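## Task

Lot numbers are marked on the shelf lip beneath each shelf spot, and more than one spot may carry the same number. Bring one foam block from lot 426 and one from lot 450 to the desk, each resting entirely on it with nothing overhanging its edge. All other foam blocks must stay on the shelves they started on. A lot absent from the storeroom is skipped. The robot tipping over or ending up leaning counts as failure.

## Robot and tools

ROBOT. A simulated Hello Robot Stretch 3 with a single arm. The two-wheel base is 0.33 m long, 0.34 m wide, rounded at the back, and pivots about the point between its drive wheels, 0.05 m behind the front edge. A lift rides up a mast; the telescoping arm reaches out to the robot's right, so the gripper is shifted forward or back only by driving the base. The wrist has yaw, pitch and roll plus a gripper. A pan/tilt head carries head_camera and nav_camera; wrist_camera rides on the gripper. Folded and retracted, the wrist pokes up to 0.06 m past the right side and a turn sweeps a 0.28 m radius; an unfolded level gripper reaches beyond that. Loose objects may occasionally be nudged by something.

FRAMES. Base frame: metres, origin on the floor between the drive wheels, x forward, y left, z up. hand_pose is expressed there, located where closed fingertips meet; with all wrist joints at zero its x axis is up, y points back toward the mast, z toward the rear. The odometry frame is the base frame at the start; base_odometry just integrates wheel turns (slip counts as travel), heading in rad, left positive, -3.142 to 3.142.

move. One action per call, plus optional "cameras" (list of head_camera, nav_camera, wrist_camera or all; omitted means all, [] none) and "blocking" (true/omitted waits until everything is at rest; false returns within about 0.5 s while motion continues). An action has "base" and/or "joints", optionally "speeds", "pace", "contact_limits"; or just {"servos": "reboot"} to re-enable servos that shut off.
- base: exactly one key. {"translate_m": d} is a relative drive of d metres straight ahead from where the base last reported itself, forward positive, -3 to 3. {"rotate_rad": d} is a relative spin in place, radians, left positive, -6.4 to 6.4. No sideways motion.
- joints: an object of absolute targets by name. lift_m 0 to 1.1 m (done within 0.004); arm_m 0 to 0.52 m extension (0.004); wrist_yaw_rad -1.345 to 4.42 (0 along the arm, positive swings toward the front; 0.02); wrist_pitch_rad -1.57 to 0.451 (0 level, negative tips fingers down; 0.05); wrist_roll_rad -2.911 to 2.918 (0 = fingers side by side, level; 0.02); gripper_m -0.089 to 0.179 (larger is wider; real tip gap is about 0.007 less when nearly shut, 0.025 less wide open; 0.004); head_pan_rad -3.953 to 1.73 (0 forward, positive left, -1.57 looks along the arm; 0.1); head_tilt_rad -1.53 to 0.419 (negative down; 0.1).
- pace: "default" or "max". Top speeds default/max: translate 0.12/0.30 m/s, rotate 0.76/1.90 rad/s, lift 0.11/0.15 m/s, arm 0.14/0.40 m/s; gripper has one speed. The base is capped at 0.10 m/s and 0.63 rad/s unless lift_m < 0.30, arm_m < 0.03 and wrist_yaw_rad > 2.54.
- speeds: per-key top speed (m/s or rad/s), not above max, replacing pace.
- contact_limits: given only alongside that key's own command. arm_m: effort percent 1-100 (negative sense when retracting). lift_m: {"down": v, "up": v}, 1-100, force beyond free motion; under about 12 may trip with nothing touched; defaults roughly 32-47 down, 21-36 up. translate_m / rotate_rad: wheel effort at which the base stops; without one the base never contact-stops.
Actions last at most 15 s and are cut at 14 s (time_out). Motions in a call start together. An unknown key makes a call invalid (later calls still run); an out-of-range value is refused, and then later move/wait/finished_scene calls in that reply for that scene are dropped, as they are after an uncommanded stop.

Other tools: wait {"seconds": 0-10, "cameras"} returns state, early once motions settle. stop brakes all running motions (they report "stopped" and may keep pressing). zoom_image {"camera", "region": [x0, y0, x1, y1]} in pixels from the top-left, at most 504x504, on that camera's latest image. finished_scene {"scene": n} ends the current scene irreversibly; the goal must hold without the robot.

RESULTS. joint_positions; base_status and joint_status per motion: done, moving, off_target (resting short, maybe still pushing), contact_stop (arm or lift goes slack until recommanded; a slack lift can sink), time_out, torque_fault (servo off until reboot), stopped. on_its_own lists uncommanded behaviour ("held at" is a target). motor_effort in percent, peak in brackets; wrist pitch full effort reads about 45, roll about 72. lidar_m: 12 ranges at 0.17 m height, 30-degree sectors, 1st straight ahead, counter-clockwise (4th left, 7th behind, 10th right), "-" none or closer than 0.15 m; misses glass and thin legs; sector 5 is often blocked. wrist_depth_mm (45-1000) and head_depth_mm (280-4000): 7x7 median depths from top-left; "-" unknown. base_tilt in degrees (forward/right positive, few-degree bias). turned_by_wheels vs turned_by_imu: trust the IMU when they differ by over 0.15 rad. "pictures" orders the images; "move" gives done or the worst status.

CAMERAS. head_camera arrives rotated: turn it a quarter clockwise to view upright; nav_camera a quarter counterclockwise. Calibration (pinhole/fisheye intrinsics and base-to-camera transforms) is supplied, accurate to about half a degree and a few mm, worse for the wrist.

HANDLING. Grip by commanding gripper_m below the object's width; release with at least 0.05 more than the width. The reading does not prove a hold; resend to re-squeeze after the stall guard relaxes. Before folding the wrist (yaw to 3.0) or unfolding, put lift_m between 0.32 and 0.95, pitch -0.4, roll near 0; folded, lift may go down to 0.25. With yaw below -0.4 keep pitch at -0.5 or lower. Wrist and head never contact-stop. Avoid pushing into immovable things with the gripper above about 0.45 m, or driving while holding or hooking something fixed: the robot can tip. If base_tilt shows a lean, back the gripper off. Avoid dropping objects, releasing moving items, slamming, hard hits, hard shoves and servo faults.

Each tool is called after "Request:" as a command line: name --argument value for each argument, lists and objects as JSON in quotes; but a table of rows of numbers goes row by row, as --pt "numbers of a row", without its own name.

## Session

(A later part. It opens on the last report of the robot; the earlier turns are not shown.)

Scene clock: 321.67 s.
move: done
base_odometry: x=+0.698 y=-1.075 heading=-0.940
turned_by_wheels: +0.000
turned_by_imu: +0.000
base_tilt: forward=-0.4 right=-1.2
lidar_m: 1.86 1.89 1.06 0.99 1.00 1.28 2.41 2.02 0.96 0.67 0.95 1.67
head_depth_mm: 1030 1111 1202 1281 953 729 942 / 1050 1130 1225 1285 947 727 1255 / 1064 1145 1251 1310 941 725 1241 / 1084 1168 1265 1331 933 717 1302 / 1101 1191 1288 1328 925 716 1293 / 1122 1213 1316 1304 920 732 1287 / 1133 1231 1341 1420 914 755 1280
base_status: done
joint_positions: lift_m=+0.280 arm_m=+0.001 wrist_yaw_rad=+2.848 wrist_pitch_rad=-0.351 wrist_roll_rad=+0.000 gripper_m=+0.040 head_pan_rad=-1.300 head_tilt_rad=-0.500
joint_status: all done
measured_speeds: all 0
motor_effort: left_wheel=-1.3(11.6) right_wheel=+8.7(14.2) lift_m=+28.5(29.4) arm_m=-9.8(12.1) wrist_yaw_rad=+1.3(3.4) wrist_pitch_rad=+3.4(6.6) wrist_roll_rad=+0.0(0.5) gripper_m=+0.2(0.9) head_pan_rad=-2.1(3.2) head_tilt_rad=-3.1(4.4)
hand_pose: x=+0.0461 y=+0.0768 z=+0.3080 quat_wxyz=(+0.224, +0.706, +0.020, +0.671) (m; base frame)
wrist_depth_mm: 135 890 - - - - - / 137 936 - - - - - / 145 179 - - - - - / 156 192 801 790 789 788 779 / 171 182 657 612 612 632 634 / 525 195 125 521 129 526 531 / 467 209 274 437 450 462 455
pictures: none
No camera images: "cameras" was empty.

Request:
move --base '{"translate_m": 1.37}' --pace "max" --cameras '[]'

Request:
move --base '{"rotate_rad": 1.571}' --pace "max" --cameras '[]'

Request:
move --base '{"translate_m": 1.4}' --pace "max" --cameras '["nav_camera"]'

Scene clock: 337.23 s.
move: done
base_odometry: x=+1.506 y=-2.182 heading=-0.940
turned_by_wheels: +0.000
turned_by_imu: +0.001
base_tilt: forward=-0.3 right=-1.2
lidar_m: 0.51 0.52 0.66 1.45 1.32 1.46 3.20 1.11 1.11 1.16 0.81 0.55
head_depth_mm: 919 992 1071 1173 1287 1426 1323 / 932 1005 1089 1193 1309 1462 1321 / 948 1026 1106 1220 1343 1471 1306 / 963 1042 1134 1247 1364 1496 1304 / 977 1058 1152 1261 1405 1528 1297 / 993 1075 1173 1276 1396 1483 1286 / 935 975 1009 1063 1110 1168 1204
base_status: done
joint_positions: lift_m=+0.280 arm_m=+0.001 wrist_yaw_rad=+2.848 wrist_pitch_rad=-0.351 wrist_roll_rad=+0.000 gripper_m=+0.040 head_pan_rad=-1.300 head_tilt_rad=-0.500
joint_status: not commanded
measured_speeds: all 0
motor_effort: left_wheel=+1.9(13.0) right_wheel=+6.7(14.4) lift_m=+27.2(27.5) arm_m=-6.5(8.8) wrist_yaw_rad=+2.9(3.0) wrist_pitch_rad=+3.5(3.5) wrist_roll_rad=-0.1(0.3) gripper_m=+0.6(1.2) head_pan_rad=-2.1(2.5) head_tilt_rad=-4.3(4.8)
hand_pose: x=+0.0461 y=+0.0768 z=+0.3080 quat_wxyz=(+0.224, +0.706, +0.020, +0.671) (m; base frame)
wrist_depth_mm: 136 - - - - - - / 137 - - - - - - / 145 - - - 971 - - / 156 192 801 793 797 - - / 171 182 640 618 619 607 - / 534 195 125 522 129 534 514 / 472 210 275 441 446 459 458
pictures: none
No camera images: "cameras" was empty.

Scene clock: 339.37 s.
move: done
base_odometry: x=+1.506 y=-2.182 heading=+0.631
turned_by_wheels: +1.571
turned_by_imu: +1.539
base_tilt: forward=-0.4 right=-1.1
lidar_m: 1.38 1.24 1.43 3.04 1.14 1.11 1.16 0.84 0.55 0.51 0.52 0.66
head_depth_mm: 390 420 455 497 548 608 687 / 395 425 463 506 557 622 702 / 400 432 470 514 569 637 720 / 406 439 478 524 581 650 737 / 411 445 484 534 592 664 757 / 417 453 494 544 605 680 777 / 423 460 502 555 618 697 799
base_status: done
joint_positions: lift_m=+0.280 arm_m=+0.001 wrist_yaw_rad=+2.848 wrist_pitch_rad=-0.351 wrist_roll_rad=+0.000 gripper_m=+0.040 head_pan_rad=-1.300 head_tilt_rad=-0.500
joint_status: not commanded
measured_speeds: all 0
motor_effort: left_wheel=-7.0(14.7) right_wheel=+8.0(15.2) lift_m=+27.8(28.4) arm_m=-12.0(13.0) wrist_yaw_rad=+1.5(2.9) wrist_pitch_rad=+3.4(3.5) wrist_roll_rad=+0.2(0.3) gripper_m=+0.6(0.7) head_pan_rad=-1.8(2.3) head_tilt_rad=-4.4(5.0)
hand_pose: x=+0.0461 y=+0.0768 z=+0.3080 quat_wxyz=(+0.224, +0.706, +0.020, +0.671) (m; base frame)
wrist_depth_mm: 136 - - - - - - / 137 - - - - - - / 145 - - - - - - / 156 192 811 800 796 786 778 / 170 182 652 618 613 634 632 / 528 195 125 526 129 535 533 / 473 208 274 439 447 459 458
pictures: none
No camera images: "cameras" was empty.

Scene clock: 345.43 s.
move: done
base_odometry: x=+2.637 y=-1.356 heading=+0.630
turned_by_wheels: +0.000
turned_by_imu: +0.000
base_tilt: forward=-0.3 right=-1.3
lidar_m: 0.93 1.22 1.55 0.67 0.68 2.31 2.53 0.57 0.38 0.35 0.35 0.44
head_depth_mm: - - 294 321 353 394 443 / - 283 299 327 361 402 453 / - 285 304 332 368 411 465 / - 288 309 338 375 420 477 / - 289 314 345 383 429 489 / - 293 319 351 391 440 503 / 282 297 325 358 399 451 515
base_status: done
joint_positions: lift_m=+0.280 arm_m=+0.001 wrist_yaw_rad=+2.848 wrist_pitch_rad=-0.351 wrist_roll_rad=+0.000 gripper_m=+0.040 head_pan_rad=-1.300 head_tilt_rad=-0.500
joint_status: not commanded
measured_speeds: all 0
motor_effort: left_wheel=+2.5(13.8) right_wheel=+4.0(13.9) lift_m=+24.7(30.0) arm_m=-5.5(12.4) wrist_yaw_rad=+1.9(2.9) wrist_pitch_rad=+3.4(3.6) wrist_roll_rad=-0.2(0.3) gripper_m=+0.2(0.9) head_pan_rad=-1.3(2.3) head_tilt_rad=-4.1(5.1)
hand_pose: x=+0.0461 y=+0.0768 z=+0.3080 quat_wxyz=(+0.224, +0.706, +0.020, +0.671) (m; base frame)
wrist_depth_mm: 135 - - - - - - / 137 - - - - - - / 145 161 - - - - - / 156 169 768 792 794 779 775 / 171 182 645 614 612 638 620 / 521 196 126 519 129 534 530 / 468 208 275 437 444 458 455
pictures: nav_camera (sideways)
camera_calibration:
nav_camera: T_world_to_cam=[[0.138356, -0.434959, 0.889758, -1.11565], [-0.958902, -0.283544, 0.0104969, 0.0423526], [0.24772, -0.854642, -0.456313, 0.545553], [0, 0, 0, 1]] pos_world=[0.0598241, -0.00699925, 1.24116]

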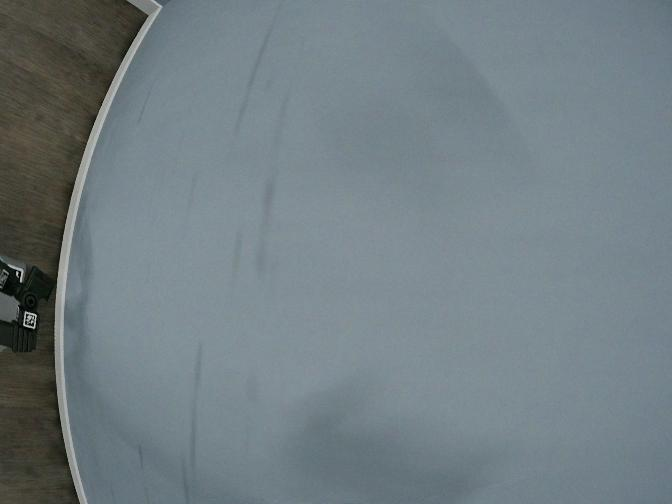

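Request:
move --base '{"rotate_rad": 0.13}' --cameras '["nav_camera"]' --joints '{"head_pan_rad": 0.3, "head_tilt_rad": -0.5}'

Scene clock: 368.97 s.
move: done
base_odometry: x=+2.637 y=-1.356 heading=+0.760
turned_by_wheels: +0.130
turned_by_imu: +0.127
base_tilt: forward=-0.4 right=-1.2
lidar_m: 1.21 1.26 0.69 0.67 0.70 2.33 1.32 0.49 0.36 0.35 0.36 0.50
head_depth_mm: 952 1020 1099 1194 1310 1433 1325 / 981 1051 1133 1237 1352 1480 1318 / 1011 1087 1177 1283 1418 1525 1303 / 1043 1124 1222 1339 1489 1562 1296 / 1079 1164 1275 1391 1549 1582 1290 / 1119 1205 1322 1456 1628 1574 1292 / 1155 1253 1383 1522 1709 1577 1289
base_status: done
joint_positions: lift_m=+0.280 arm_m=+0.001 wrist_yaw_rad=+2.848 wrist_pitch_rad=-0.351 wrist_roll_rad=+0.000 gripper_m=+0.040 head_pan_rad=+0.308 head_tilt_rad=-0.500
joint_status: all done
measured_speeds: translate_m=+0.000 rotate_rad=+0.000 lift_m=+0.000 arm_m=+0.000 wrist_yaw_rad=+0.000 wrist_pitch_rad=+0.000 wrist_roll_rad=+0.000 head_pan_rad=-0.024 head_tilt_rad=+0.000
motor_effort: left_wheel=-8.3(12.1) right_wheel=+8.8(12.6) lift_m=+25.5(25.6) arm_m=-0.1(2.3) wrist_yaw_rad=+1.2(2.9) wrist_pitch_rad=+3.3(3.5) wrist_roll_rad=+0.3(0.3) gripper_m=+0.5(0.9) head_pan_rad=-2.9(4.8) head_tilt_rad=-3.4(6.0)
hand_pose: x=+0.0461 y=+0.0768 z=+0.3080 quat_wxyz=(+0.224, +0.706, +0.020, +0.671) (m; base frame)
wrist_depth_mm: 135 - - - - - - / 137 - - - - - - / 145 161 - - - - - / 156 169 771 794 803 788 776 / 171 183 649 615 609 640 630 / 531 195 125 520 129 533 530 / 470 209 274 438 448 455 457
pictures: nav_camera (sideways)
camera_calibration:
nav_camera: T_world_to_cam=[[0.429449, 0.154588, 0.889762, -1.1174], [0.319284, -0.947601, 0.0105331, 0.0345152], [0.844767, 0.279563, -0.456303, 0.541952], [0, 0, 0, 1]] pos_world=[0.0110245, 0.0539345, 1.24116]

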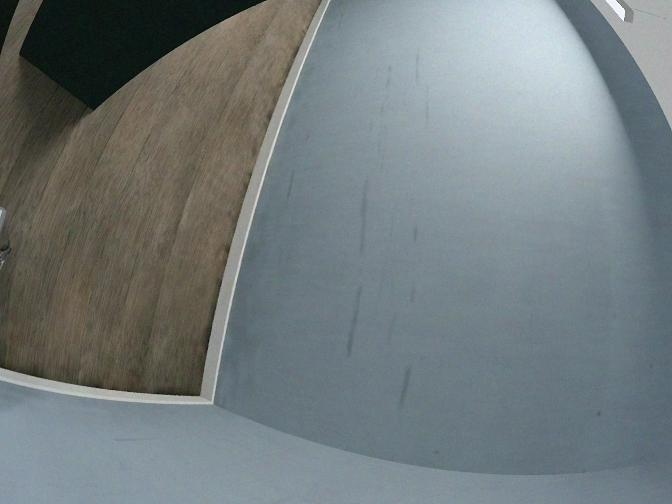

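Request:
move --base '{"translate_m": 0.775}' --pace "max" --cameras '[]'

Request:
move --base '{"rotate_rad": -1.6}' --joints '{"head_pan_rad": -2.0, "head_tilt_rad": -0.45}' --pace "max"

Scene clock: 385.43 s.
move: done
base_odometry: x=+3.199 y=-0.823 heading=+0.760
turned_by_wheels: +0.000
turned_by_imu: +0.001
base_tilt: forward=-0.3 right=-1.2
lidar_m: 0.44 0.46 0.64 1.79 0.87 0.95 1.34 0.50 0.37 0.35 0.37 0.46
head_depth_mm: 324 348 375 408 446 491 547 / 334 358 388 422 463 513 574 / 344 370 401 438 483 537 604 / 354 382 416 455 503 564 636 / 366 395 431 474 527 591 675 / 377 409 448 494 552 623 717 / 391 425 466 517 580 660 764
base_status: done
joint_positions: lift_m=+0.280 arm_m=+0.001 wrist_yaw_rad=+2.848 wrist_pitch_rad=-0.351 wrist_roll_rad=+0.000 gripper_m=+0.040 head_pan_rad=+0.300 head_tilt_rad=-0.500
joint_status: not commanded
measured_speeds: all 0
motor_effort: left_wheel=-1.7(9.3) right_wheel=+8.6(17.1) lift_m=+25.0(30.0) arm_m=+7.3(7.4) wrist_yaw_rad=+1.4(3.1) wrist_pitch_rad=+3.4(3.5) wrist_roll_rad=+0.0(0.3) gripper_m=+0.8(0.9) head_pan_rad=-2.6(3.8) head_tilt_rad=-2.5(4.1)
hand_pose: x=+0.0461 y=+0.0768 z=+0.3080 quat_wxyz=(+0.224, +0.706, +0.020, +0.671) (m; base frame)
wrist_depth_mm: 136 - - - - 514 425 / 137 - - - - 526 433 / 145 - - - 922 536 436 / 157 192 811 792 794 582 454 / 171 182 653 618 612 593 463 / 527 195 125 521 129 535 455 / 473 208 274 437 447 456 442
pictures: none
No camera images: "cameras" was empty.

Scene clock: 387.80 s.
move: done
base_odometry: x=+3.199 y=-0.823 heading=-0.840
turned_by_wheels: -1.600
turned_by_imu: -1.570
base_tilt: forward=-0.3 right=-1.3
lidar_m: 0.35 0.36 0.46 0.44 0.46 0.63 1.74 0.87 0.95 1.37 0.50 0.37
head_depth_mm: 806 835 863 895 939 1036 1258 / 925 962 1004 1039 1095 1145 1207 / 3203 3386 3188 1279 1321 1404 1349 / 3031 3331 3459 3273 2227 1685 1353 / 2917 3140 3310 3129 2196 1675 1346 / 2814 2976 3162 3269 2203 1661 1336 / 2668 2842 3047 3135 2169 1645 1339
base_status: done
joint_positions: lift_m=+0.280 arm_m=+0.001 wrist_yaw_rad=+2.848 wrist_pitch_rad=-0.351 wrist_roll_rad=+0.000 gripper_m=+0.040 head_pan_rad=-2.008 head_tilt_rad=-0.450
joint_status: all done
measured_speeds: translate_m=+0.000 rotate_rad=+0.000 lift_m=+0.000 arm_m=+0.000 wrist_yaw_rad=+0.000 wrist_pitch_rad=+0.000 wrist_roll_rad=+0.000 head_pan_rad=+0.024 head_tilt_rad=+0.000
motor_effort: left_wheel=+5.0(14.8) right_wheel=-8.0(14.9) lift_m=+25.9(26.2) arm_m=-4.4(7.7) wrist_yaw_rad=+2.8(3.0) wrist_pitch_rad=+3.4(3.5) wrist_roll_rad=-0.2(0.3) gripper_m=+0.6(0.7) head_pan_rad=+3.1(5.3) head_tilt_rad=+3.8(6.8)
hand_pose: x=+0.0461 y=+0.0768 z=+0.3080 quat_wxyz=(+0.224, +0.706, +0.020, +0.671) (m; base frame)
wrist_depth_mm: 136 410 432 459 493 - - / 137 436 468 498 529 - - / 145 462 502 528 - - - / 156 194 538 - - - - / 172 182 157 162 164 - - / 522 195 125 520 129 520 - / 471 209 273 439 449 456 -
pictures: head_camera (sideways), nav_camera (sideways), wrist_camera
camera_calibration:
head_camera: T_world_to_cam=[[0.121997, 0.370204, -0.920905, 1.21311], [0.890158, -0.451211, -0.063463, 0.0767773], [-0.439016, -0.812009, -0.384586, 0.458807], [0, 0, 0, 1]] pos_world=[-0.0149156, -0.0418995, 1.29848]
nav_camera: T_world_to_cam=[[-0.158763, -0.379742, 0.911367, -1.142], [-0.912526, 0.40886, 0.0113966, 0.0409255], [-0.376949, -0.829837, -0.411436, 0.490959], [0, 0, 0, 1]] pos_world=[0.0411048, -0.0429841, 1.24232]
wrist_camera: T_world_to_cam=[[0.967302, -0.2526, -0.0228078, -0.0114916], [-0.151362, -0.502778, -0.85106, 0.340264], [0.203511, 0.826685, -0.524572, 0.254851], [0, 0, 0, 1]] pos_world=[0.0107539, -0.0425069, 0.423011]

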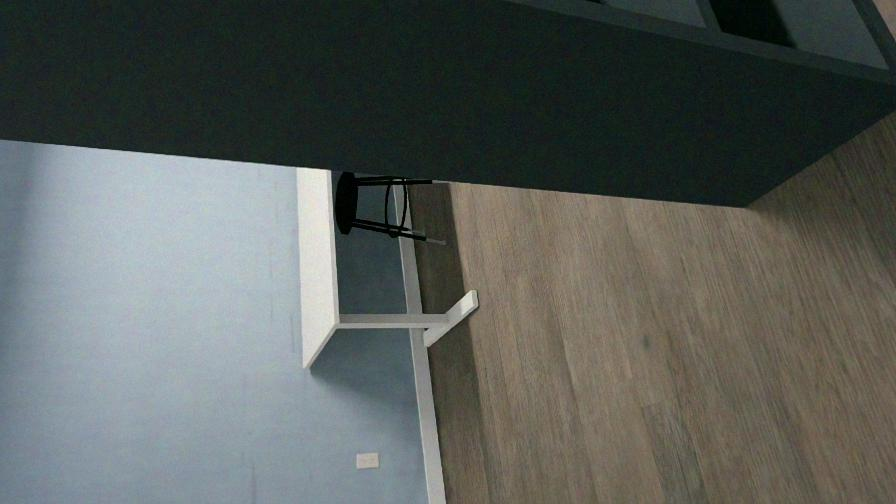

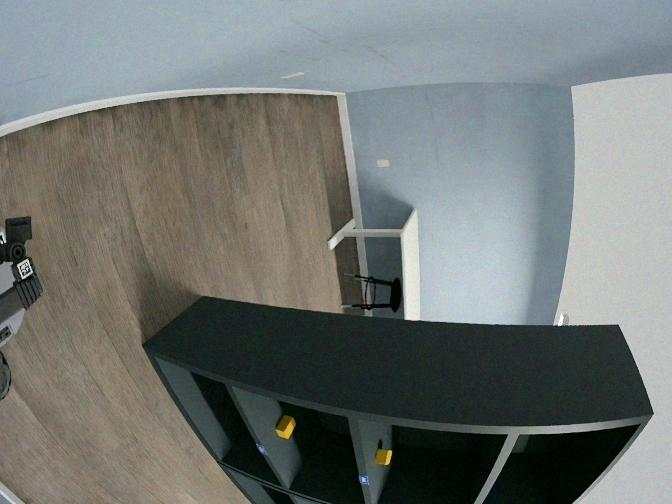

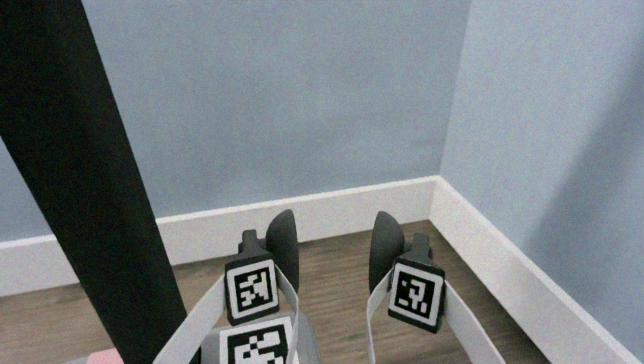

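Request:
move --base '{"translate_m": -1.15}' --joints '{"head_pan_rad": -1.57, "head_tilt_rad": -0.5}' --pace "max" --cameras '["head_camera","nav_camera"]'

Scene clock: 400.97 s.
move: done
base_odometry: x=+2.431 y=+0.034 heading=-0.840
turned_by_wheels: +0.000
turned_by_imu: -0.001
base_tilt: forward=-0.3 right=-1.2
lidar_m: 1.49 0.63 0.46 0.44 0.46 0.63 1.73 1.44 0.69 1.01 0.71 1.55
head_depth_mm: 831 904 975 739 1041 932 913 / 830 898 973 730 1165 962 1146 / 833 900 969 724 1157 953 1147 / 832 899 964 676 1157 917 1139 / 831 898 965 677 1157 940 1138 / 831 897 961 700 1148 937 1136 / 829 897 962 692 1152 931 1124
base_status: done
joint_positions: lift_m=+0.280 arm_m=+0.001 wrist_yaw_rad=+2.848 wrist_pitch_rad=-0.351 wrist_roll_rad=+0.000 gripper_m=+0.040 head_pan_rad=-1.570 head_tilt_rad=-0.500
joint_status: all done
measured_speeds: all 0
motor_effort: left_wheel=+2.9(13.0) right_wheel=-8.4(15.0) lift_m=+24.4(30.5) arm_m=-11.0(12.7) wrist_yaw_rad=+1.6(2.7) wrist_pitch_rad=+3.4(3.6) wrist_roll_rad=+0.0(0.3) gripper_m=+0.1(1.0) head_pan_rad=-2.6(4.4) head_tilt_rad=-4.7(6.8)
hand_pose: x=+0.0461 y=+0.0768 z=+0.3080 quat_wxyz=(+0.224, +0.706, +0.020, +0.671) (m; base frame)
wrist_depth_mm: 136 408 434 459 494 522 - / 137 438 465 497 526 - - / 145 461 501 531 - - - / 156 193 535 - - - 716 / 172 182 158 162 165 640 627 / 521 195 125 514 129 534 530 / 465 209 273 436 450 463 455
pictures: head_camera (sideways), nav_camera (sideways)
camera_calibration:
head_camera: T_world_to_cam=[[-0.0466134, 0.432402, -0.900475, 1.18752], [0.997505, -0.0276934, -0.0649344, 0.0780416], [-0.053015, -0.901256, -0.430032, 0.515582], [0, 0, 0, 1]] pos_world=[0.00484091, -0.0466523, 1.29611]
nav_camera: T_world_to_cam=[[0.0173981, -0.456099, 0.889759, -1.11488], [-0.999789, -0.0176331, 0.0105107, 0.042632], [0.0108953, -0.889754, -0.45631, 0.547064], [0, 0, 0, 1]] pos_world=[0.0560594, -0.0209898, 1.24116]

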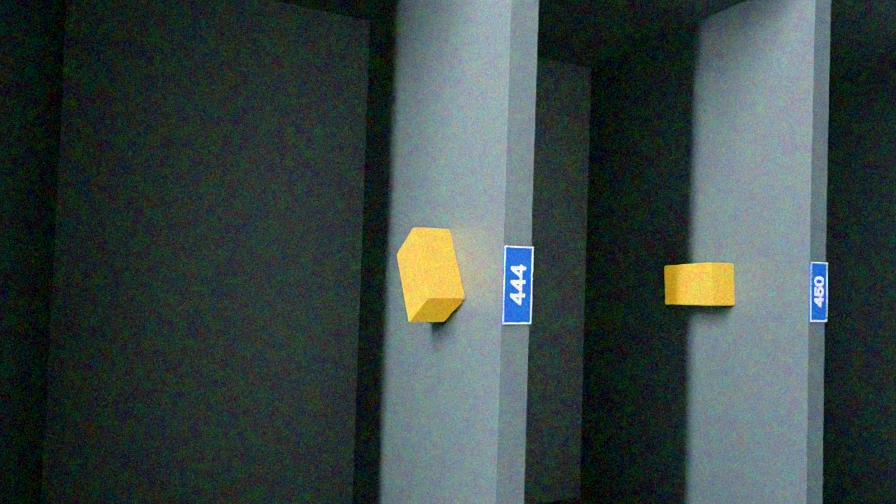

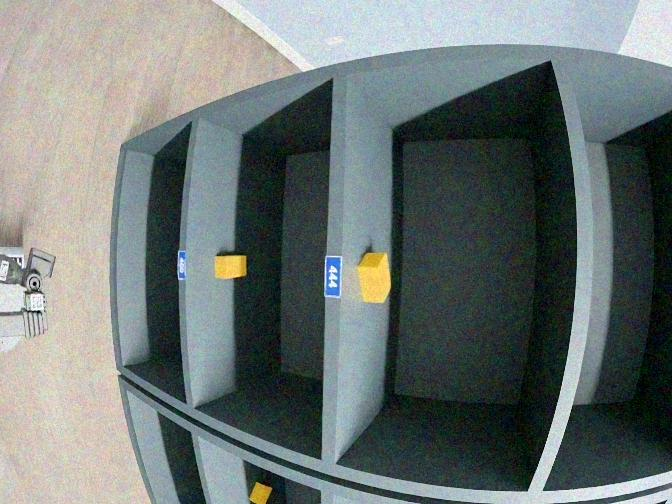

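Request:
zoom_image --camera "head_camera" --region '[795, 250, 845, 335]'

Request:
move --joints '{"lift_m": 0.6, "wrist_pitch_rad": -0.4}' --pace "max" --cameras '[]'

Request:
move --joints '{"lift_m": 0.64, "wrist_yaw_rad": 0.0, "gripper_m": 0.179}' --pace "max" --cameras '["wrist_camera", "nav_camera"]'

Scaled by 5.929 from the camera's 896x504 image, which has a finer 1280x720 frame.

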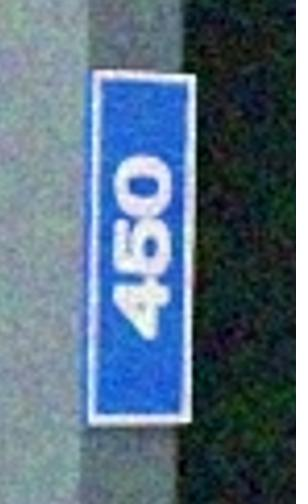

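Scene clock: 411.43 s.
move: done
base_odometry: x=+2.431 y=+0.034 heading=-0.840
turned_by_wheels: +0.000
turned_by_imu: +0.000
base_tilt: forward=-0.3 right=-1.1
lidar_m: 1.49 0.63 0.46 0.44 0.46 0.63 1.73 1.44 0.69 1.01 0.71 1.55
head_depth_mm: 830 902 971 738 1048 938 915 / 833 898 972 731 1159 960 1151 / 832 898 964 723 1158 952 1147 / 831 900 965 674 1155 918 1138 / 833 898 968 679 1153 941 1135 / 829 897 962 698 1152 939 1129 / 827 897 966 691 1152 930 1126
base_status: not commanded
joint_positions: lift_m=+0.600 arm_m=+0.001 wrist_yaw_rad=+2.848 wrist_pitch_rad=-0.413 wrist_roll_rad=+0.000 gripper_m=+0.040 head_pan_rad=-1.570 head_tilt_rad=-0.500
joint_status: all done
measured_speeds: all 0
motor_effort: left_wheel=+2.8(3.2) right_wheel=-8.0(9.0) lift_m=+27.0(33.9) arm_m=-9.6(10.7) wrist_yaw_rad=+1.0(2.7) wrist_pitch_rad=+2.0(4.7) wrist_roll_rad=-0.1(0.3) gripper_m=+0.5(0.9) head_pan_rad=-3.1(3.6) head_tilt_rad=-4.1(4.9)
hand_pose: x=+0.0439 y=+0.0698 z=+0.6138 quat_wxyz=(+0.245, +0.705, +0.042, +0.664) (m; base frame)
wrist_depth_mm: 135 411 434 465 496 528 - / 138 442 471 502 533 - - / 150 469 514 541 - - - / 161 180 539 - - - - / 507 187 - - 152 - 946 / - 208 125 - 127 849 872 / - - 273 752 757 750 755
pictures: none
No camera images: "cameras" was empty.

Scene clock: 413.37 s.
move: done
base_odometry: x=+2.431 y=+0.034 heading=-0.840
turned_by_wheels: +0.000
turned_by_imu: +0.000
base_tilt: forward=-0.2 right=-1.4
lidar_m: 1.49 0.63 0.46 0.44 0.46 0.63 1.73 1.44 0.69 1.02 0.71 1.55
head_depth_mm: 830 902 970 739 1046 933 915 / 833 902 979 730 1163 962 1147 / 835 897 963 723 1162 953 1146 / 827 897 963 676 1158 923 1139 / 827 899 967 678 1160 941 1132 / 831 895 965 701 1149 939 1131 / 829 896 959 689 1155 932 1123
base_status: not commanded
joint_positions: lift_m=+0.640 arm_m=+0.001 wrist_yaw_rad=+0.003 wrist_pitch_rad=-0.414 wrist_roll_rad=+0.000 gripper_m=+0.179 head_pan_rad=-1.570 head_tilt_rad=-0.500
joint_status: all done
measured_speeds: all 0
motor_effort: left_wheel=+2.9(2.9) right_wheel=-7.9(9.5) lift_m=+23.6(31.3) arm_m=-8.9(9.9) wrist_yaw_rad=-3.0(8.2) wrist_pitch_rad=+2.1(2.2) wrist_roll_rad=+0.2(0.3) gripper_m=+0.7(84.8) head_pan_rad=-3.1(3.5) head_tilt_rad=-4.9(4.9)
hand_pose: x=-0.0208 y=-0.3705 z=+0.6536 quat_wxyz=(+0.693, +0.147, -0.691, -0.145) (m; base frame)
wrist_depth_mm: - - - - - 679 - / - - - - - - - / 544 - - - - - 517 / - - - - - - - / - 146 - - - 926 - / - 140 - - - - - / 118 - - - - - 105
pictures: nav_camera (sideways), wrist_camera
camera_calibration:
nav_camera: T_world_to_cam=[[0.0173525, -0.456101, 0.889759, -1.11487], [-0.999791, -0.0175236, 0.0105156, 0.0426278], [0.0107956, -0.889756, -0.45631, 0.54707], [0, 0, 0, 1]] pos_world=[0.0560588, -0.0209895, 1.24116]
wrist_camera: T_world_to_cam=[[-0.998887, -0.039885, -0.0251593, -0.0125454], [-0.00249807, 0.577525, -0.816369, 0.780072], [0.047091, -0.815398, -0.576982, 0.242211], [0, 0, 0, 1]] pos_world=[-0.0219887, -0.253513, 0.776263]

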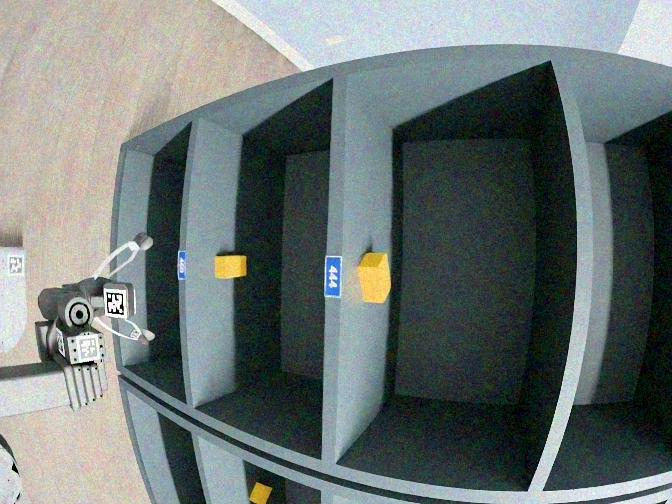

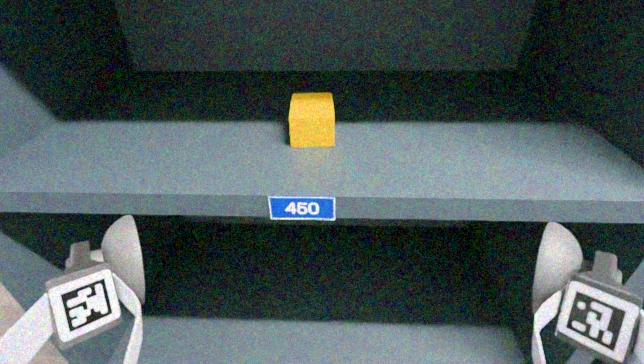

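Request:
move --base '{"translate_m": 0.042}' --cameras '[]'

Request:
move --joints '{"arm_m": 0.34}' --speeds '{"arm_m": 0.2}' --contact_limits '{"arm_m": 30}' --cameras '["wrist_camera"]'

Scene clock: 427.47 s.
move: done
base_odometry: x=+2.459 y=+0.002 heading=-0.840
turned_by_wheels: +0.000
turned_by_imu: +0.000
base_tilt: forward=-0.4 right=-1.1
lidar_m: 1.45 0.63 0.46 0.44 0.46 0.63 1.73 1.44 0.72 1.02 0.69 1.50
head_depth_mm: 831 902 986 742 1118 964 1012 / 831 900 981 731 1159 960 1155 / 831 898 964 702 1158 958 1142 / 831 897 968 674 1154 918 1135 / 829 898 963 708 1153 943 1142 / 829 895 966 700 1155 937 1129 / 827 898 962 693 1114 933 1123
base_status: done
joint_positions: lift_m=+0.640 arm_m=+0.001 wrist_yaw_rad=+0.003 wrist_pitch_rad=-0.414 wrist_roll_rad=+0.000 gripper_m=+0.179 head_pan_rad=-1.570 head_tilt_rad=-0.500
joint_status: not commanded
measured_speeds: all 0
motor_effort: left_wheel=+6.2(11.0) right_wheel=+5.7(7.7) lift_m=+24.5(24.7) arm_m=-7.8(8.9) wrist_yaw_rad=-3.2(4.4) wrist_pitch_rad=+2.1(2.2) wrist_roll_rad=+0.0(0.3) gripper_m=+0.5(1.1) head_pan_rad=-2.7(3.2) head_tilt_rad=-3.6(4.2)
hand_pose: x=-0.0209 y=-0.3705 z=+0.6536 quat_wxyz=(+0.693, +0.146, -0.691, -0.145) (m; base frame)
wrist_depth_mm: - - - - - - - / - - - - - - - / - - - - - - - / - - - - - - - / - 143 - - - 929 - / - 140 - - - - - / 118 - - - - - 105
pictures: none
No camera images: "cameras" was empty.

Scene clock: 430.87 s.
move: done
base_odometry: x=+2.459 y=+0.002 heading=-0.840
turned_by_wheels: +0.000
turned_by_imu: +0.000
base_tilt: forward=-0.4 right=-1.3
lidar_m: 1.45 0.63 0.46 0.44 0.46 0.63 1.74 1.44 0.72 1.01 0.69 1.51
head_depth_mm: 833 903 980 740 1112 964 1008 / 835 899 975 734 1162 961 476 / 832 895 969 699 1163 574 821 / 832 897 962 674 1164 596 1141 / 833 897 967 707 1151 911 1137 / 828 898 961 697 1153 936 1129 / 829 897 964 691 1115 931 1126
base_status: not commanded
joint_positions: lift_m=+0.640 arm_m=+0.340 wrist_yaw_rad=+0.003 wrist_pitch_rad=-0.414 wrist_roll_rad=+0.000 gripper_m=+0.179 head_pan_rad=-1.570 head_tilt_rad=-0.500
joint_status: all done
measured_speeds: all 0
motor_effort: left_wheel=+5.6(6.6) right_wheel=+5.7(6.3) lift_m=+26.4(27.0) arm_m=+12.3(14.4) wrist_yaw_rad=-4.0(4.4) wrist_pitch_rad=+2.1(2.2) wrist_roll_rad=+0.2(0.3) gripper_m=+0.9(1.1) head_pan_rad=-2.1(3.3) head_tilt_rad=-3.6(4.0)
contact_limits: arm_m 30 (drawing in: default 31, maximum 55; extending or still: default 39, maximum 69)
hand_pose: x=-0.0209 y=-0.7099 z=+0.6536 quat_wxyz=(+0.693, +0.146, -0.691, -0.145) (m; base frame)
wrist_depth_mm: - 399 394 393 389 389 387 / - - - - - - - / - - - - - - - / - - - - - - - / - 144 - 321 320 317 - / 119 278 293 - 291 290 288 / 244 251 257 - 253 246 105
pictures: wrist_camera
camera_calibration:
wrist_camera: T_world_to_cam=[[-0.998897, -0.0396071, -0.0252095, -0.0258787], [-0.00229689, 0.577534, -0.816364, 0.976089], [0.0468931, -0.815405, -0.576988, -0.0345393], [0, 0, 0, 1]] pos_world=[-0.0219886, -0.592913, 0.776263]

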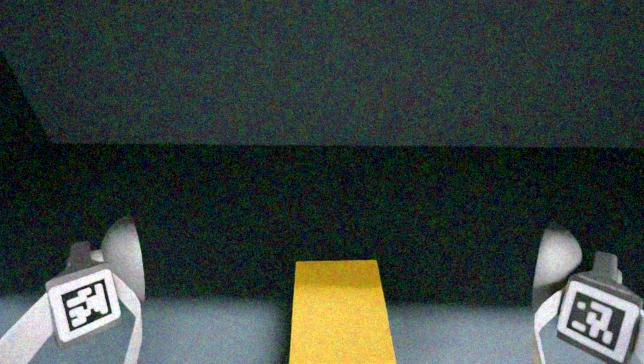

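Request:
move --joints '{"lift_m": 0.575}' --cameras '["wrist_camera"]'

Scene clock: 437.30 s.
move: done
base_odometry: x=+2.459 y=+0.002 heading=-0.840
turned_by_wheels: +0.000
turned_by_imu: +0.000
base_tilt: forward=-0.3 right=-1.2
lidar_m: 1.45 0.63 0.46 0.44 0.46 0.63 1.73 1.44 0.72 1.01 0.69 1.51
head_depth_mm: 832 900 983 738 1111 967 1006 / 832 900 980 734 1158 960 848 / 830 897 966 702 1155 889 593 / 832 899 968 675 1155 717 1136 / 832 896 965 707 1154 913 1131 / 830 894 964 701 1151 938 1127 / 826 895 967 693 1114 930 1124
base_status: not commanded
joint_positions: lift_m=+0.575 arm_m=+0.340 wrist_yaw_rad=+0.003 wrist_pitch_rad=-0.414 wrist_roll_rad=+0.000 gripper_m=+0.179 head_pan_rad=-1.570 head_tilt_rad=-0.500
joint_status: all done
measured_speeds: all 0
motor_effort: left_wheel=+6.0(6.4) right_wheel=+5.9(6.3) lift_m=+23.5(26.3) arm_m=+5.2(7.8) wrist_yaw_rad=-2.3(4.3) wrist_pitch_rad=+2.1(2.1) wrist_roll_rad=+0.0(0.3) gripper_m=+0.7(1.4) head_pan_rad=-2.8(3.3) head_tilt_rad=-2.1(3.7)
contact_limits: arm_m 30 (drawing in: default 31, maximum 55; extending or still: default 39, maximum 69)
hand_pose: x=-0.0209 y=-0.7099 z=+0.5886 quat_wxyz=(+0.693, +0.146, -0.691, -0.145) (m; base frame)
wrist_depth_mm: - 394 392 388 396 389 388 / - - - - - - - / - - - - - - - / 309 296 306 315 301 300 297 / 255 244 252 - 248 248 246 / 119 144 215 160 200 212 209 / 179 187 186 155 176 184 105
pictures: wrist_camera
camera_calibration:
wrist_camera: T_world_to_cam=[[-0.998897, -0.0396071, -0.0252095, -0.0275173], [-0.00229689, 0.577534, -0.816364, 0.923026], [0.0468931, -0.815405, -0.576988, -0.0720435], [0, 0, 0, 1]] pos_world=[-0.0219886, -0.592913, 0.711263]

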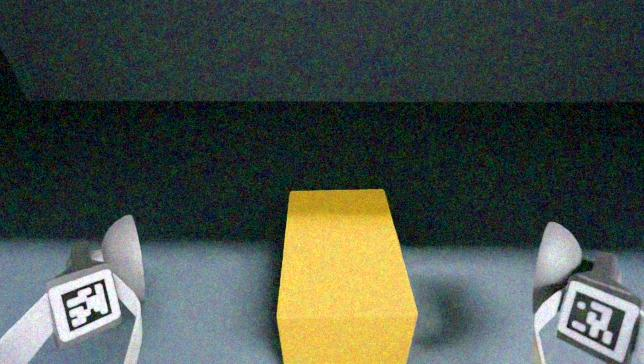

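Request:
move --joints '{"lift_m": 0.546, "arm_m": 0.355}' --speeds '{"lift_m": 0.05}' --cameras '[]'

Request:
move --joints '{"gripper_m": 0.027}' --cameras '["wrist_camera"]'

Request:
move --joints '{"lift_m": 0.66}' --cameras '["wrist_camera"]'

Scene clock: 448.50 s.
move: done
base_odometry: x=+2.459 y=+0.002 heading=-0.840
turned_by_wheels: +0.000
turned_by_imu: +0.000
base_tilt: forward=-0.2 right=-1.2
lidar_m: 1.45 0.63 0.46 0.44 0.46 0.63 1.73 1.44 0.72 1.01 0.69 1.51
head_depth_mm: 834 901 977 739 1118 968 1007 / 831 900 974 731 1162 960 853 / 833 900 968 700 1155 956 596 / 834 896 966 676 1160 762 837 / 830 896 963 706 1155 941 1138 / 829 896 962 700 1156 940 1128 / 827 896 959 690 1113 931 1123
base_status: not commanded
joint_positions: lift_m=+0.546 arm_m=+0.355 wrist_yaw_rad=+0.003 wrist_pitch_rad=-0.414 wrist_roll_rad=+0.000 gripper_m=+0.179 head_pan_rad=-1.570 head_tilt_rad=-0.500
joint_status: all done
measured_speeds: all 0
motor_effort: left_wheel=+5.7(6.4) right_wheel=+6.0(6.1) lift_m=+24.9(25.0) arm_m=+12.0(14.5) wrist_yaw_rad=-1.7(4.7) wrist_pitch_rad=+2.1(2.2) wrist_roll_rad=-0.1(0.3) gripper_m=+0.8(1.4) head_pan_rad=-2.5(2.9) head_tilt_rad=-2.5(3.2)
hand_pose: x=-0.0209 y=-0.7249 z=+0.5596 quat_wxyz=(+0.693, +0.146, -0.691, -0.145) (m; base frame)
wrist_depth_mm: 390 390 390 387 381 376 373 / - - - - - 398 392 / 313 309 308 304 301 299 297 / 260 257 257 169 252 249 248 / 213 212 211 145 194 207 211 / 123 170 179 124 131 176 175 / 118 157 155 128 134 154 107
pictures: none
No camera images: "cameras" was empty.

Scene clock: 450.57 s.
move: done
base_odometry: x=+2.459 y=+0.002 heading=-0.840
turned_by_wheels: +0.000
turned_by_imu: +0.000
base_tilt: forward=-0.3 right=-1.3
lidar_m: 1.45 0.63 0.46 0.44 0.46 0.63 1.73 1.45 0.72 1.01 0.69 1.50
head_depth_mm: 835 902 978 738 1110 969 1013 / 837 901 976 730 1158 958 850 / 831 900 965 701 1155 956 595 / 833 897 966 674 1149 762 837 / 829 899 964 707 1150 943 1134 / 827 896 966 701 1147 938 1132 / 830 897 962 691 1110 933 1125
base_status: not commanded
joint_positions: lift_m=+0.546 arm_m=+0.355 wrist_yaw_rad=+0.003 wrist_pitch_rad=-0.414 wrist_roll_rad=+0.000 gripper_m=+0.028 head_pan_rad=-1.570 head_tilt_rad=-0.500
joint_status: all done
measured_speeds: all 0
motor_effort: left_wheel=+6.3(6.5) right_wheel=+5.6(6.5) lift_m=+28.5(29.8) arm_m=+7.9(12.0) wrist_yaw_rad=-2.2(4.3) wrist_pitch_rad=+2.1(2.1) wrist_roll_rad=+0.0(0.3) gripper_m=-17.3(91.4) head_pan_rad=-2.0(2.6) head_tilt_rad=-2.3(3.2)
hand_pose: x=-0.0209 y=-0.7249 z=+0.5596 quat_wxyz=(+0.693, +0.146, -0.691, -0.145) (m; base frame)
wrist_depth_mm: 390 392 389 382 378 375 370 / - - - - - 399 393 / 312 311 308 306 303 300 300 / 259 258 256 169 251 250 248 / 214 213 155 145 150 206 206 / 181 181 129 124 127 176 175 / 161 100 148 132 140 147 153
pictures: wrist_camera
camera_calibration:
wrist_camera: T_world_to_cam=[[-0.998902, -0.0395252, -0.0251525, -0.0288315], [-0.00229607, 0.577534, -0.816363, 0.908014], [0.0467933, -0.815409, -0.576991, -0.10101], [0, 0, 0, 1]] pos_world=[-0.0219884, -0.607913, 0.682263]

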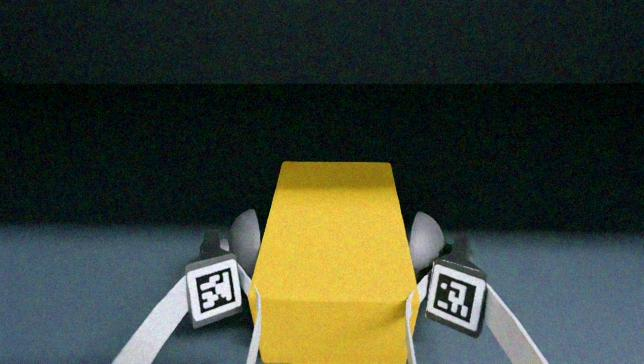

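Scene clock: 452.43 s.
move: done
base_odometry: x=+2.459 y=+0.002 heading=-0.840
turned_by_wheels: +0.000
turned_by_imu: +0.000
base_tilt: forward=-0.3 right=-1.3
lidar_m: 1.45 0.63 0.46 0.44 0.46 0.63 1.73 1.44 0.72 1.01 0.69 1.51
head_depth_mm: 833 901 983 741 1114 966 1013 / 835 898 974 733 1161 961 442 / 831 899 970 699 1158 571 842 / 830 901 967 675 1153 602 1139 / 830 898 965 707 1158 943 1131 / 828 899 964 698 1153 938 1129 / 828 896 965 692 1111 930 1122
base_status: not commanded
joint_positions: lift_m=+0.660 arm_m=+0.355 wrist_yaw_rad=+0.003 wrist_pitch_rad=-0.414 wrist_roll_rad=+0.000 gripper_m=+0.028 head_pan_rad=-1.570 head_tilt_rad=-0.500
joint_status: all done
measured_speeds: all 0
motor_effort: left_wheel=+6.1(6.4) right_wheel=+5.6(6.5) lift_m=+28.5(31.6) arm_m=+4.3(8.6) wrist_yaw_rad=-2.7(3.9) wrist_pitch_rad=+2.1(2.3) wrist_roll_rad=+0.0(0.3) gripper_m=-17.5(18.2) head_pan_rad=-2.1(2.8) head_tilt_rad=-2.1(3.1)
hand_pose: x=-0.0209 y=-0.7248 z=+0.6735 quat_wxyz=(+0.693, +0.147, -0.691, -0.145) (m; base frame)
wrist_depth_mm: 392 392 389 382 381 374 370 / - - - - - 399 394 / - - - - - - - / - - - - - - - / - - 149 148 147 - - / 312 318 129 124 128 305 310 / 286 100 140 131 136 259 271
pictures: wrist_camera
camera_calibration:
wrist_camera: T_world_to_cam=[[-0.998902, -0.0395158, -0.0251666, -0.0259497], [-0.00229599, 0.577829, -0.816155, 1.00101], [0.046793, -0.815201, -0.577285, -0.0349301], [0, 0, 0, 1]] pos_world=[-0.0219884, -0.607914, 0.796163]

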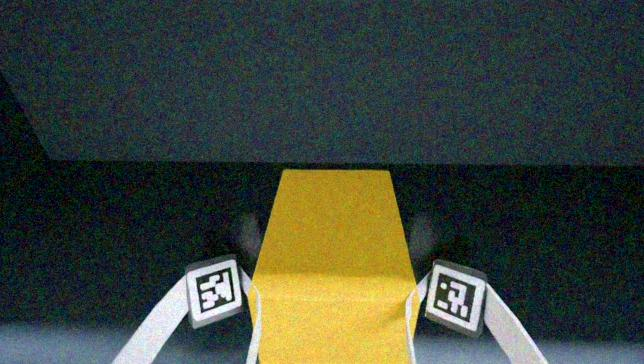

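Request:
move --joints '{"arm_m": 0.0}' --speeds '{"arm_m": 0.25}' --cameras '["wrist_camera"]'

Request:
move --base '{"translate_m": 0.85}' --joints '{"lift_m": 0.83}' --cameras '[]'

Request:
move --base '{"rotate_rad": 1.6}' --cameras '["nav_camera"]'

Scene clock: 474.70 s.
move: done
base_odometry: x=+2.459 y=+0.002 heading=-0.840
turned_by_wheels: +0.000
turned_by_imu: +0.000
base_tilt: forward=-0.4 right=-1.2
lidar_m: 1.45 0.63 0.46 0.44 0.46 0.63 1.73 1.45 0.72 1.02 0.69 1.51
head_depth_mm: 832 902 979 741 1110 967 1011 / 834 899 975 731 1158 964 1146 / 831 898 968 699 1158 954 1147 / 828 899 965 676 1157 949 813 / 834 899 961 705 1152 947 1140 / 829 898 966 698 1151 940 1129 / 830 899 967 692 1110 933 1123
base_status: not commanded
joint_positions: lift_m=+0.660 arm_m=+0.001 wrist_yaw_rad=+0.003 wrist_pitch_rad=-0.414 wrist_roll_rad=+0.000 gripper_m=+0.028 head_pan_rad=-1.570 head_tilt_rad=-0.500
joint_status: all done
measured_speeds: all 0
motor_effort: left_wheel=+6.3(6.4) right_wheel=+5.6(6.3) lift_m=+25.8(28.3) arm_m=-12.5(14.3) wrist_yaw_rad=-2.4(4.3) wrist_pitch_rad=+2.1(2.3) wrist_roll_rad=+0.0(0.3) gripper_m=-18.1(18.3) head_pan_rad=-2.2(2.7) head_tilt_rad=-1.4(2.7)
hand_pose: x=-0.0209 y=-0.3704 z=+0.6735 quat_wxyz=(+0.692, +0.147, -0.691, -0.145) (m; base frame)
wrist_depth_mm: - - - - - - - / - - - - - - - / - - - - - - 556 / - - - - - - - / - - 150 148 148 922 - / - - 129 124 128 842 - / 859 100 126 131 129 105 -
pictures: wrist_camera
camera_calibration:
wrist_camera: T_world_to_cam=[[-0.998902, -0.0395134, -0.0251725, -0.01194], [-0.00229633, 0.577942, -0.816074, 0.796194], [0.0467942, -0.815121, -0.577398, 0.254088], [0, 0, 0, 1]] pos_world=[-0.0219884, -0.253514, 0.796163]

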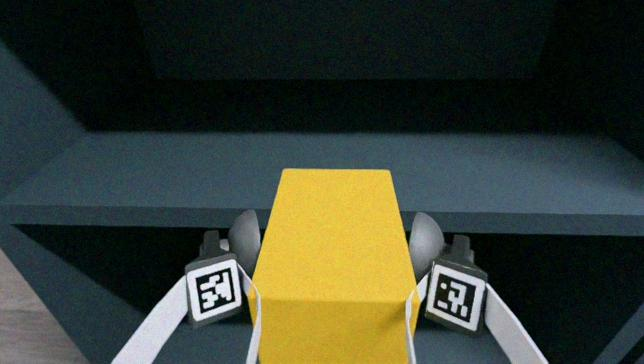

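Scene clock: 484.33 s.
move: done
base_odometry: x=+3.027 y=-0.630 heading=-0.840
turned_by_wheels: +0.000
turned_by_imu: +0.000
base_tilt: forward=-0.4 right=-1.2
lidar_m: 0.61 0.63 0.46 0.44 0.46 0.63 1.74 1.40 0.70 2.39 0.86 0.63
head_depth_mm: 2766 2975 3163 2675 1089 1073 1055 / 2749 2979 3160 2944 2097 1617 1289 / 2772 2951 3233 2981 2078 1614 483 / 2766 2969 3258 2935 2067 1605 305 / 2748 2962 3219 2919 2035 1596 1234 / 2661 2708 2844 2584 2043 1586 1292 / 1775 1794 1824 1850 1877 1576 1288
base_status: done
joint_positions: lift_m=+0.830 arm_m=+0.001 wrist_yaw_rad=+0.003 wrist_pitch_rad=-0.415 wrist_roll_rad=+0.000 gripper_m=+0.028 head_pan_rad=-1.570 head_tilt_rad=-0.500
joint_status: all done
measured_speeds: all 0
motor_effort: left_wheel=+5.7(9.6) right_wheel=+4.5(10.6) lift_m=+24.6(32.2) arm_m=-2.7(12.7) wrist_yaw_rad=-3.0(4.8) wrist_pitch_rad=+2.3(2.4) wrist_roll_rad=+0.2(0.3) gripper_m=-17.6(18.4) head_pan_rad=-1.1(2.4) head_tilt_rad=-1.3(2.3)
hand_pose: x=-0.0209 y=-0.3703 z=+0.8434 quat_wxyz=(+0.692, +0.147, -0.691, -0.145) (m; base frame)
wrist_depth_mm: - - - - - - - / - - - - - - - / - - - - - - - / - - - - - - - / - - 155 148 153 - - / - - 129 124 128 - - / - 118 136 131 136 105 -
pictures: none
No camera images: "cameras" was empty.

Scene clock: 487.97 s.
move: done
base_odometry: x=+3.027 y=-0.630 heading=+0.760
turned_by_wheels: +1.600
turned_by_imu: +1.574
base_tilt: forward=-0.2 right=-1.2
lidar_m: 0.44 0.46 0.64 1.83 1.42 0.70 2.28 0.85 0.63 0.61 0.62 0.46
head_depth_mm: 483 522 569 625 694 778 884 / 483 524 569 626 693 779 883 / 484 522 571 627 694 779 484 / 484 524 571 627 694 756 305 / 485 524 571 628 694 782 885 / 484 524 570 628 696 783 888 / 485 525 572 629 696 782 886
base_status: done
joint_positions: lift_m=+0.830 arm_m=+0.001 wrist_yaw_rad=+0.002 wrist_pitch_rad=-0.415 wrist_roll_rad=+0.000 gripper_m=+0.028 head_pan_rad=-1.570 head_tilt_rad=-0.500
joint_status: not commanded
measured_speeds: all 0
motor_effort: left_wheel=-9.1(12.4) right_wheel=+8.0(12.8) lift_m=+24.9(25.4) arm_m=-7.9(7.9) wrist_yaw_rad=-1.5(4.2) wrist_pitch_rad=+2.2(2.4) wrist_roll_rad=+0.0(0.3) gripper_m=-17.7(18.4) head_pan_rad=-1.7(2.2) head_tilt_rad=-1.0(1.6)
hand_pose: x=-0.0210 y=-0.3704 z=+0.8434 quat_wxyz=(+0.692, +0.147, -0.691, -0.145) (m; base frame)
wrist_depth_mm: - - - - - - - / - - - - - - - / - - - - - - - / - - - - - - - / - - 149 148 147 - - / 525 - 129 124 127 - - / 525 100 126 131 129 105 -
pictures: nav_camera (sideways)
camera_calibration:
nav_camera: T_world_to_cam=[[0.0173525, -0.456101, 0.889759, -1.11487], [-0.999791, -0.0175236, 0.0105156, 0.0426278], [0.0107956, -0.889756, -0.45631, 0.54707], [0, 0, 0, 1]] pos_world=[0.0560588, -0.0209895, 1.24116]

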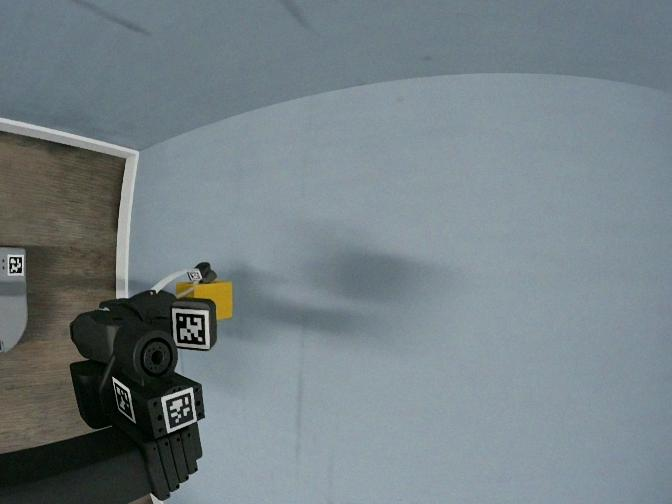

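Request:
move --base '{"translate_m": -1.3}' --joints '{"head_pan_rad": -2.6, "head_tilt_rad": -0.45}' --cameras '["nav_camera"]'

Scene clock: 510.83 s.
move: done
base_odometry: x=+2.084 y=-1.526 heading=+0.760
turned_by_wheels: +0.000
turned_by_imu: -0.001
base_tilt: forward=-0.3 right=-1.2
lidar_m: 1.73 0.60 0.51 1.11 2.02 1.75 2.02 0.83 0.61 0.59 0.62 0.85
head_depth_mm: 1663 1788 1892 2008 2107 1714 1372 / 1392 1564 1809 2055 2143 1703 1364 / 1118 1233 1378 1558 1786 1689 1359 / 933 1018 1113 1224 1362 1526 1352 / 809 864 930 1009 1105 1209 1280 / 707 751 799 858 926 1005 1096 / 632 665 702 746 797 854 919
base_status: done
joint_positions: lift_m=+0.830 arm_m=+0.001 wrist_yaw_rad=+0.002 wrist_pitch_rad=-0.415 wrist_roll_rad=+0.000 gripper_m=+0.028 head_pan_rad=-2.600 head_tilt_rad=-0.450
joint_status: all done
measured_speeds: all 0
motor_effort: left_wheel=-9.1(13.9) right_wheel=-1.6(11.5) lift_m=+26.9(27.7) arm_m=-11.3(13.0) wrist_yaw_rad=-3.5(4.3) wrist_pitch_rad=+2.2(2.4) wrist_roll_rad=+0.2(0.3) gripper_m=-17.7(18.5) head_pan_rad=+3.0(4.3) head_tilt_rad=+4.1(6.8)
hand_pose: x=-0.0210 y=-0.3704 z=+0.8434 quat_wxyz=(+0.692, +0.147, -0.691, -0.145) (m; base frame)
wrist_depth_mm: - - - - - - - / - - - - - - - / - - - - - - - / - - - - - - - / - - 149 148 147 - - / - - 129 124 128 - - / - 100 126 131 129 114 -
pictures: nav_camera (sideways)
camera_calibration:
nav_camera: T_world_to_cam=[[-0.343255, -0.226399, 0.911548, -1.14108], [-0.5293, 0.848358, 0.0113901, 0.0385295], [-0.775898, -0.478573, -0.411036, 0.49292], [0, 0, 0, 1]] pos_world=[0.0111674, -0.0551285, 1.24232]

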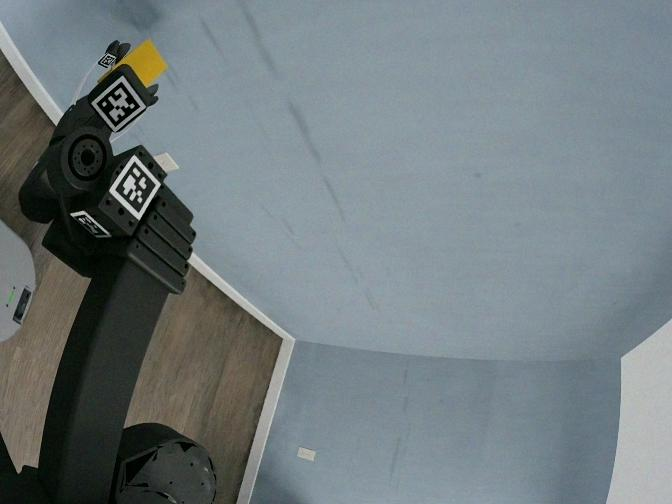

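Request:
move --base '{"translate_m": -0.62}' --cameras '[]'

Request:
move --base '{"rotate_rad": -1.6}' --joints '{"head_pan_rad": -1.9, "head_tilt_rad": -0.45}' --cameras '["nav_camera", "head_camera"]'

Scene clock: 524.70 s.
move: done
base_odometry: x=+1.635 y=-1.953 heading=+0.760
turned_by_wheels: +0.000
turned_by_imu: -0.001
base_tilt: forward=-0.2 right=-1.1
lidar_m: 2.35 0.99 1.27 3.65 1.85 1.23 1.40 0.82 0.60 0.58 0.61 0.84
head_depth_mm: 1168 1234 1311 1396 1487 1587 1376 / 1226 1301 1389 1496 1598 1654 1364 / 1109 1214 1358 1511 1666 1693 1358 / 924 1002 1090 1205 1346 1518 1351 / 795 852 918 996 1091 1197 1277 / 696 742 794 847 912 991 1080 / 624 656 692 739 787 842 909
base_status: done
joint_positions: lift_m=+0.830 arm_m=+0.001 wrist_yaw_rad=+0.002 wrist_pitch_rad=-0.415 wrist_roll_rad=+0.000 gripper_m=+0.028 head_pan_rad=-2.600 head_tilt_rad=-0.450
joint_status: not commanded
measured_speeds: all 0
motor_effort: left_wheel=-8.4(13.6) right_wheel=-1.7(11.6) lift_m=+28.5(29.0) arm_m=-10.5(11.8) wrist_yaw_rad=-3.0(4.3) wrist_pitch_rad=+2.3(2.4) wrist_roll_rad=+0.1(0.3) gripper_m=-17.9(18.3) head_pan_rad=+3.1(4.0) head_tilt_rad=+3.8(4.7)
hand_pose: x=-0.0210 y=-0.3704 z=+0.8434 quat_wxyz=(+0.692, +0.147, -0.691, -0.145) (m; base frame)
wrist_depth_mm: - - - - - - - / - - - - - - - / - - - - - - - / - - - - - - - / - - 149 148 147 - - / - - 129 124 128 - - / - 100 128 132 129 105 -
pictures: none
No camera images: "cameras" was empty.

Scene clock: 528.33 s.
move: done
base_odometry: x=+1.635 y=-1.953 heading=-0.840
turned_by_wheels: -1.600
turned_by_imu: -1.575
base_tilt: forward=-0.4 right=-1.2
lidar_m: 0.58 0.61 0.83 2.26 1.11 1.26 3.44 1.86 1.23 1.40 0.83 0.61
head_depth_mm: 1382 1492 1642 1555 1202 1715 1337 / 1320 1434 1574 1529 1864 1550 1364 / 1276 1377 1497 1612 1812 1681 1355 / 1237 1327 1427 1564 1705 1686 1350 / 1198 1278 1381 1490 1631 1679 1308 / 1154 1239 1327 1439 1550 1626 456 / 1121 1197 1274 1374 1502 1590 1289
base_status: done
joint_positions: lift_m=+0.830 arm_m=+0.001 wrist_yaw_rad=+0.002 wrist_pitch_rad=-0.415 wrist_roll_rad=+0.000 gripper_m=+0.028 head_pan_rad=-1.900 head_tilt_rad=-0.450
joint_status: all done
measured_speeds: all 0
motor_effort: left_wheel=+8.4(12.3) right_wheel=-9.5(13.4) lift_m=+29.0(29.4) arm_m=-11.4(12.9) wrist_yaw_rad=-2.5(4.3) wrist_pitch_rad=+2.2(2.4) wrist_roll_rad=+0.1(0.5) gripper_m=-17.5(18.2) head_pan_rad=-3.5(4.9) head_tilt_rad=+2.7(6.3)
hand_pose: x=-0.0210 y=-0.3703 z=+0.8434 quat_wxyz=(+0.692, +0.147, -0.691, -0.145) (m; base frame)
wrist_depth_mm: - - - - - - - / - - - - - - - / - - - - - - - / - - - - - - - / - - 153 148 152 - - / - - 129 124 127 - - / - 100 136 131 136 936 -
pictures: head_camera (sideways), nav_camera (sideways)
camera_calibration:
head_camera: T_world_to_cam=[[0.0809863, 0.380875, -0.921073, 1.21355], [0.933864, -0.351959, -0.0634287, 0.0764787], [-0.348339, -0.85502, -0.38419, 0.457744], [0, 0, 0, 1]] pos_world=[-0.0102521, -0.0439156, 1.29848]
nav_camera: T_world_to_cam=[[-0.116503, -0.394372, 0.911536, -1.14246], [-0.951515, 0.307392, 0.0113794, 0.0411724], [-0.284686, -0.866014, -0.411063, 0.489927], [0, 0, 0, 1]] pos_world=[0.0455515, -0.0389286, 1.24232]

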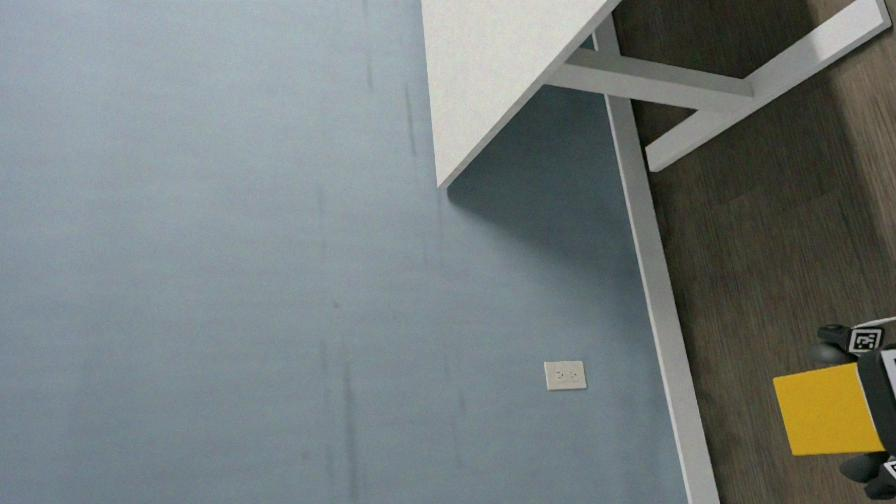

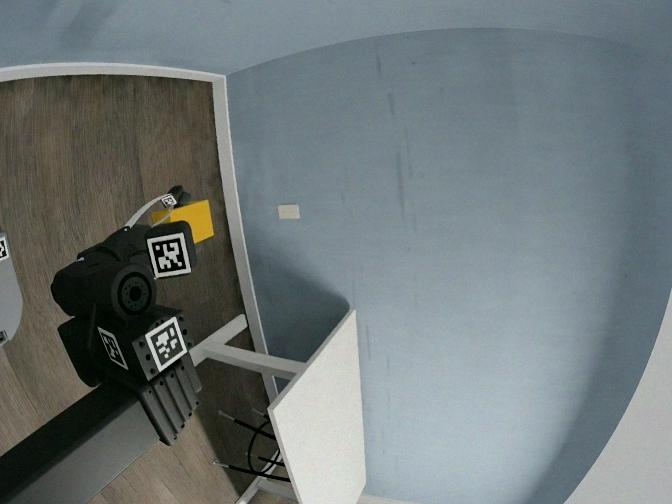

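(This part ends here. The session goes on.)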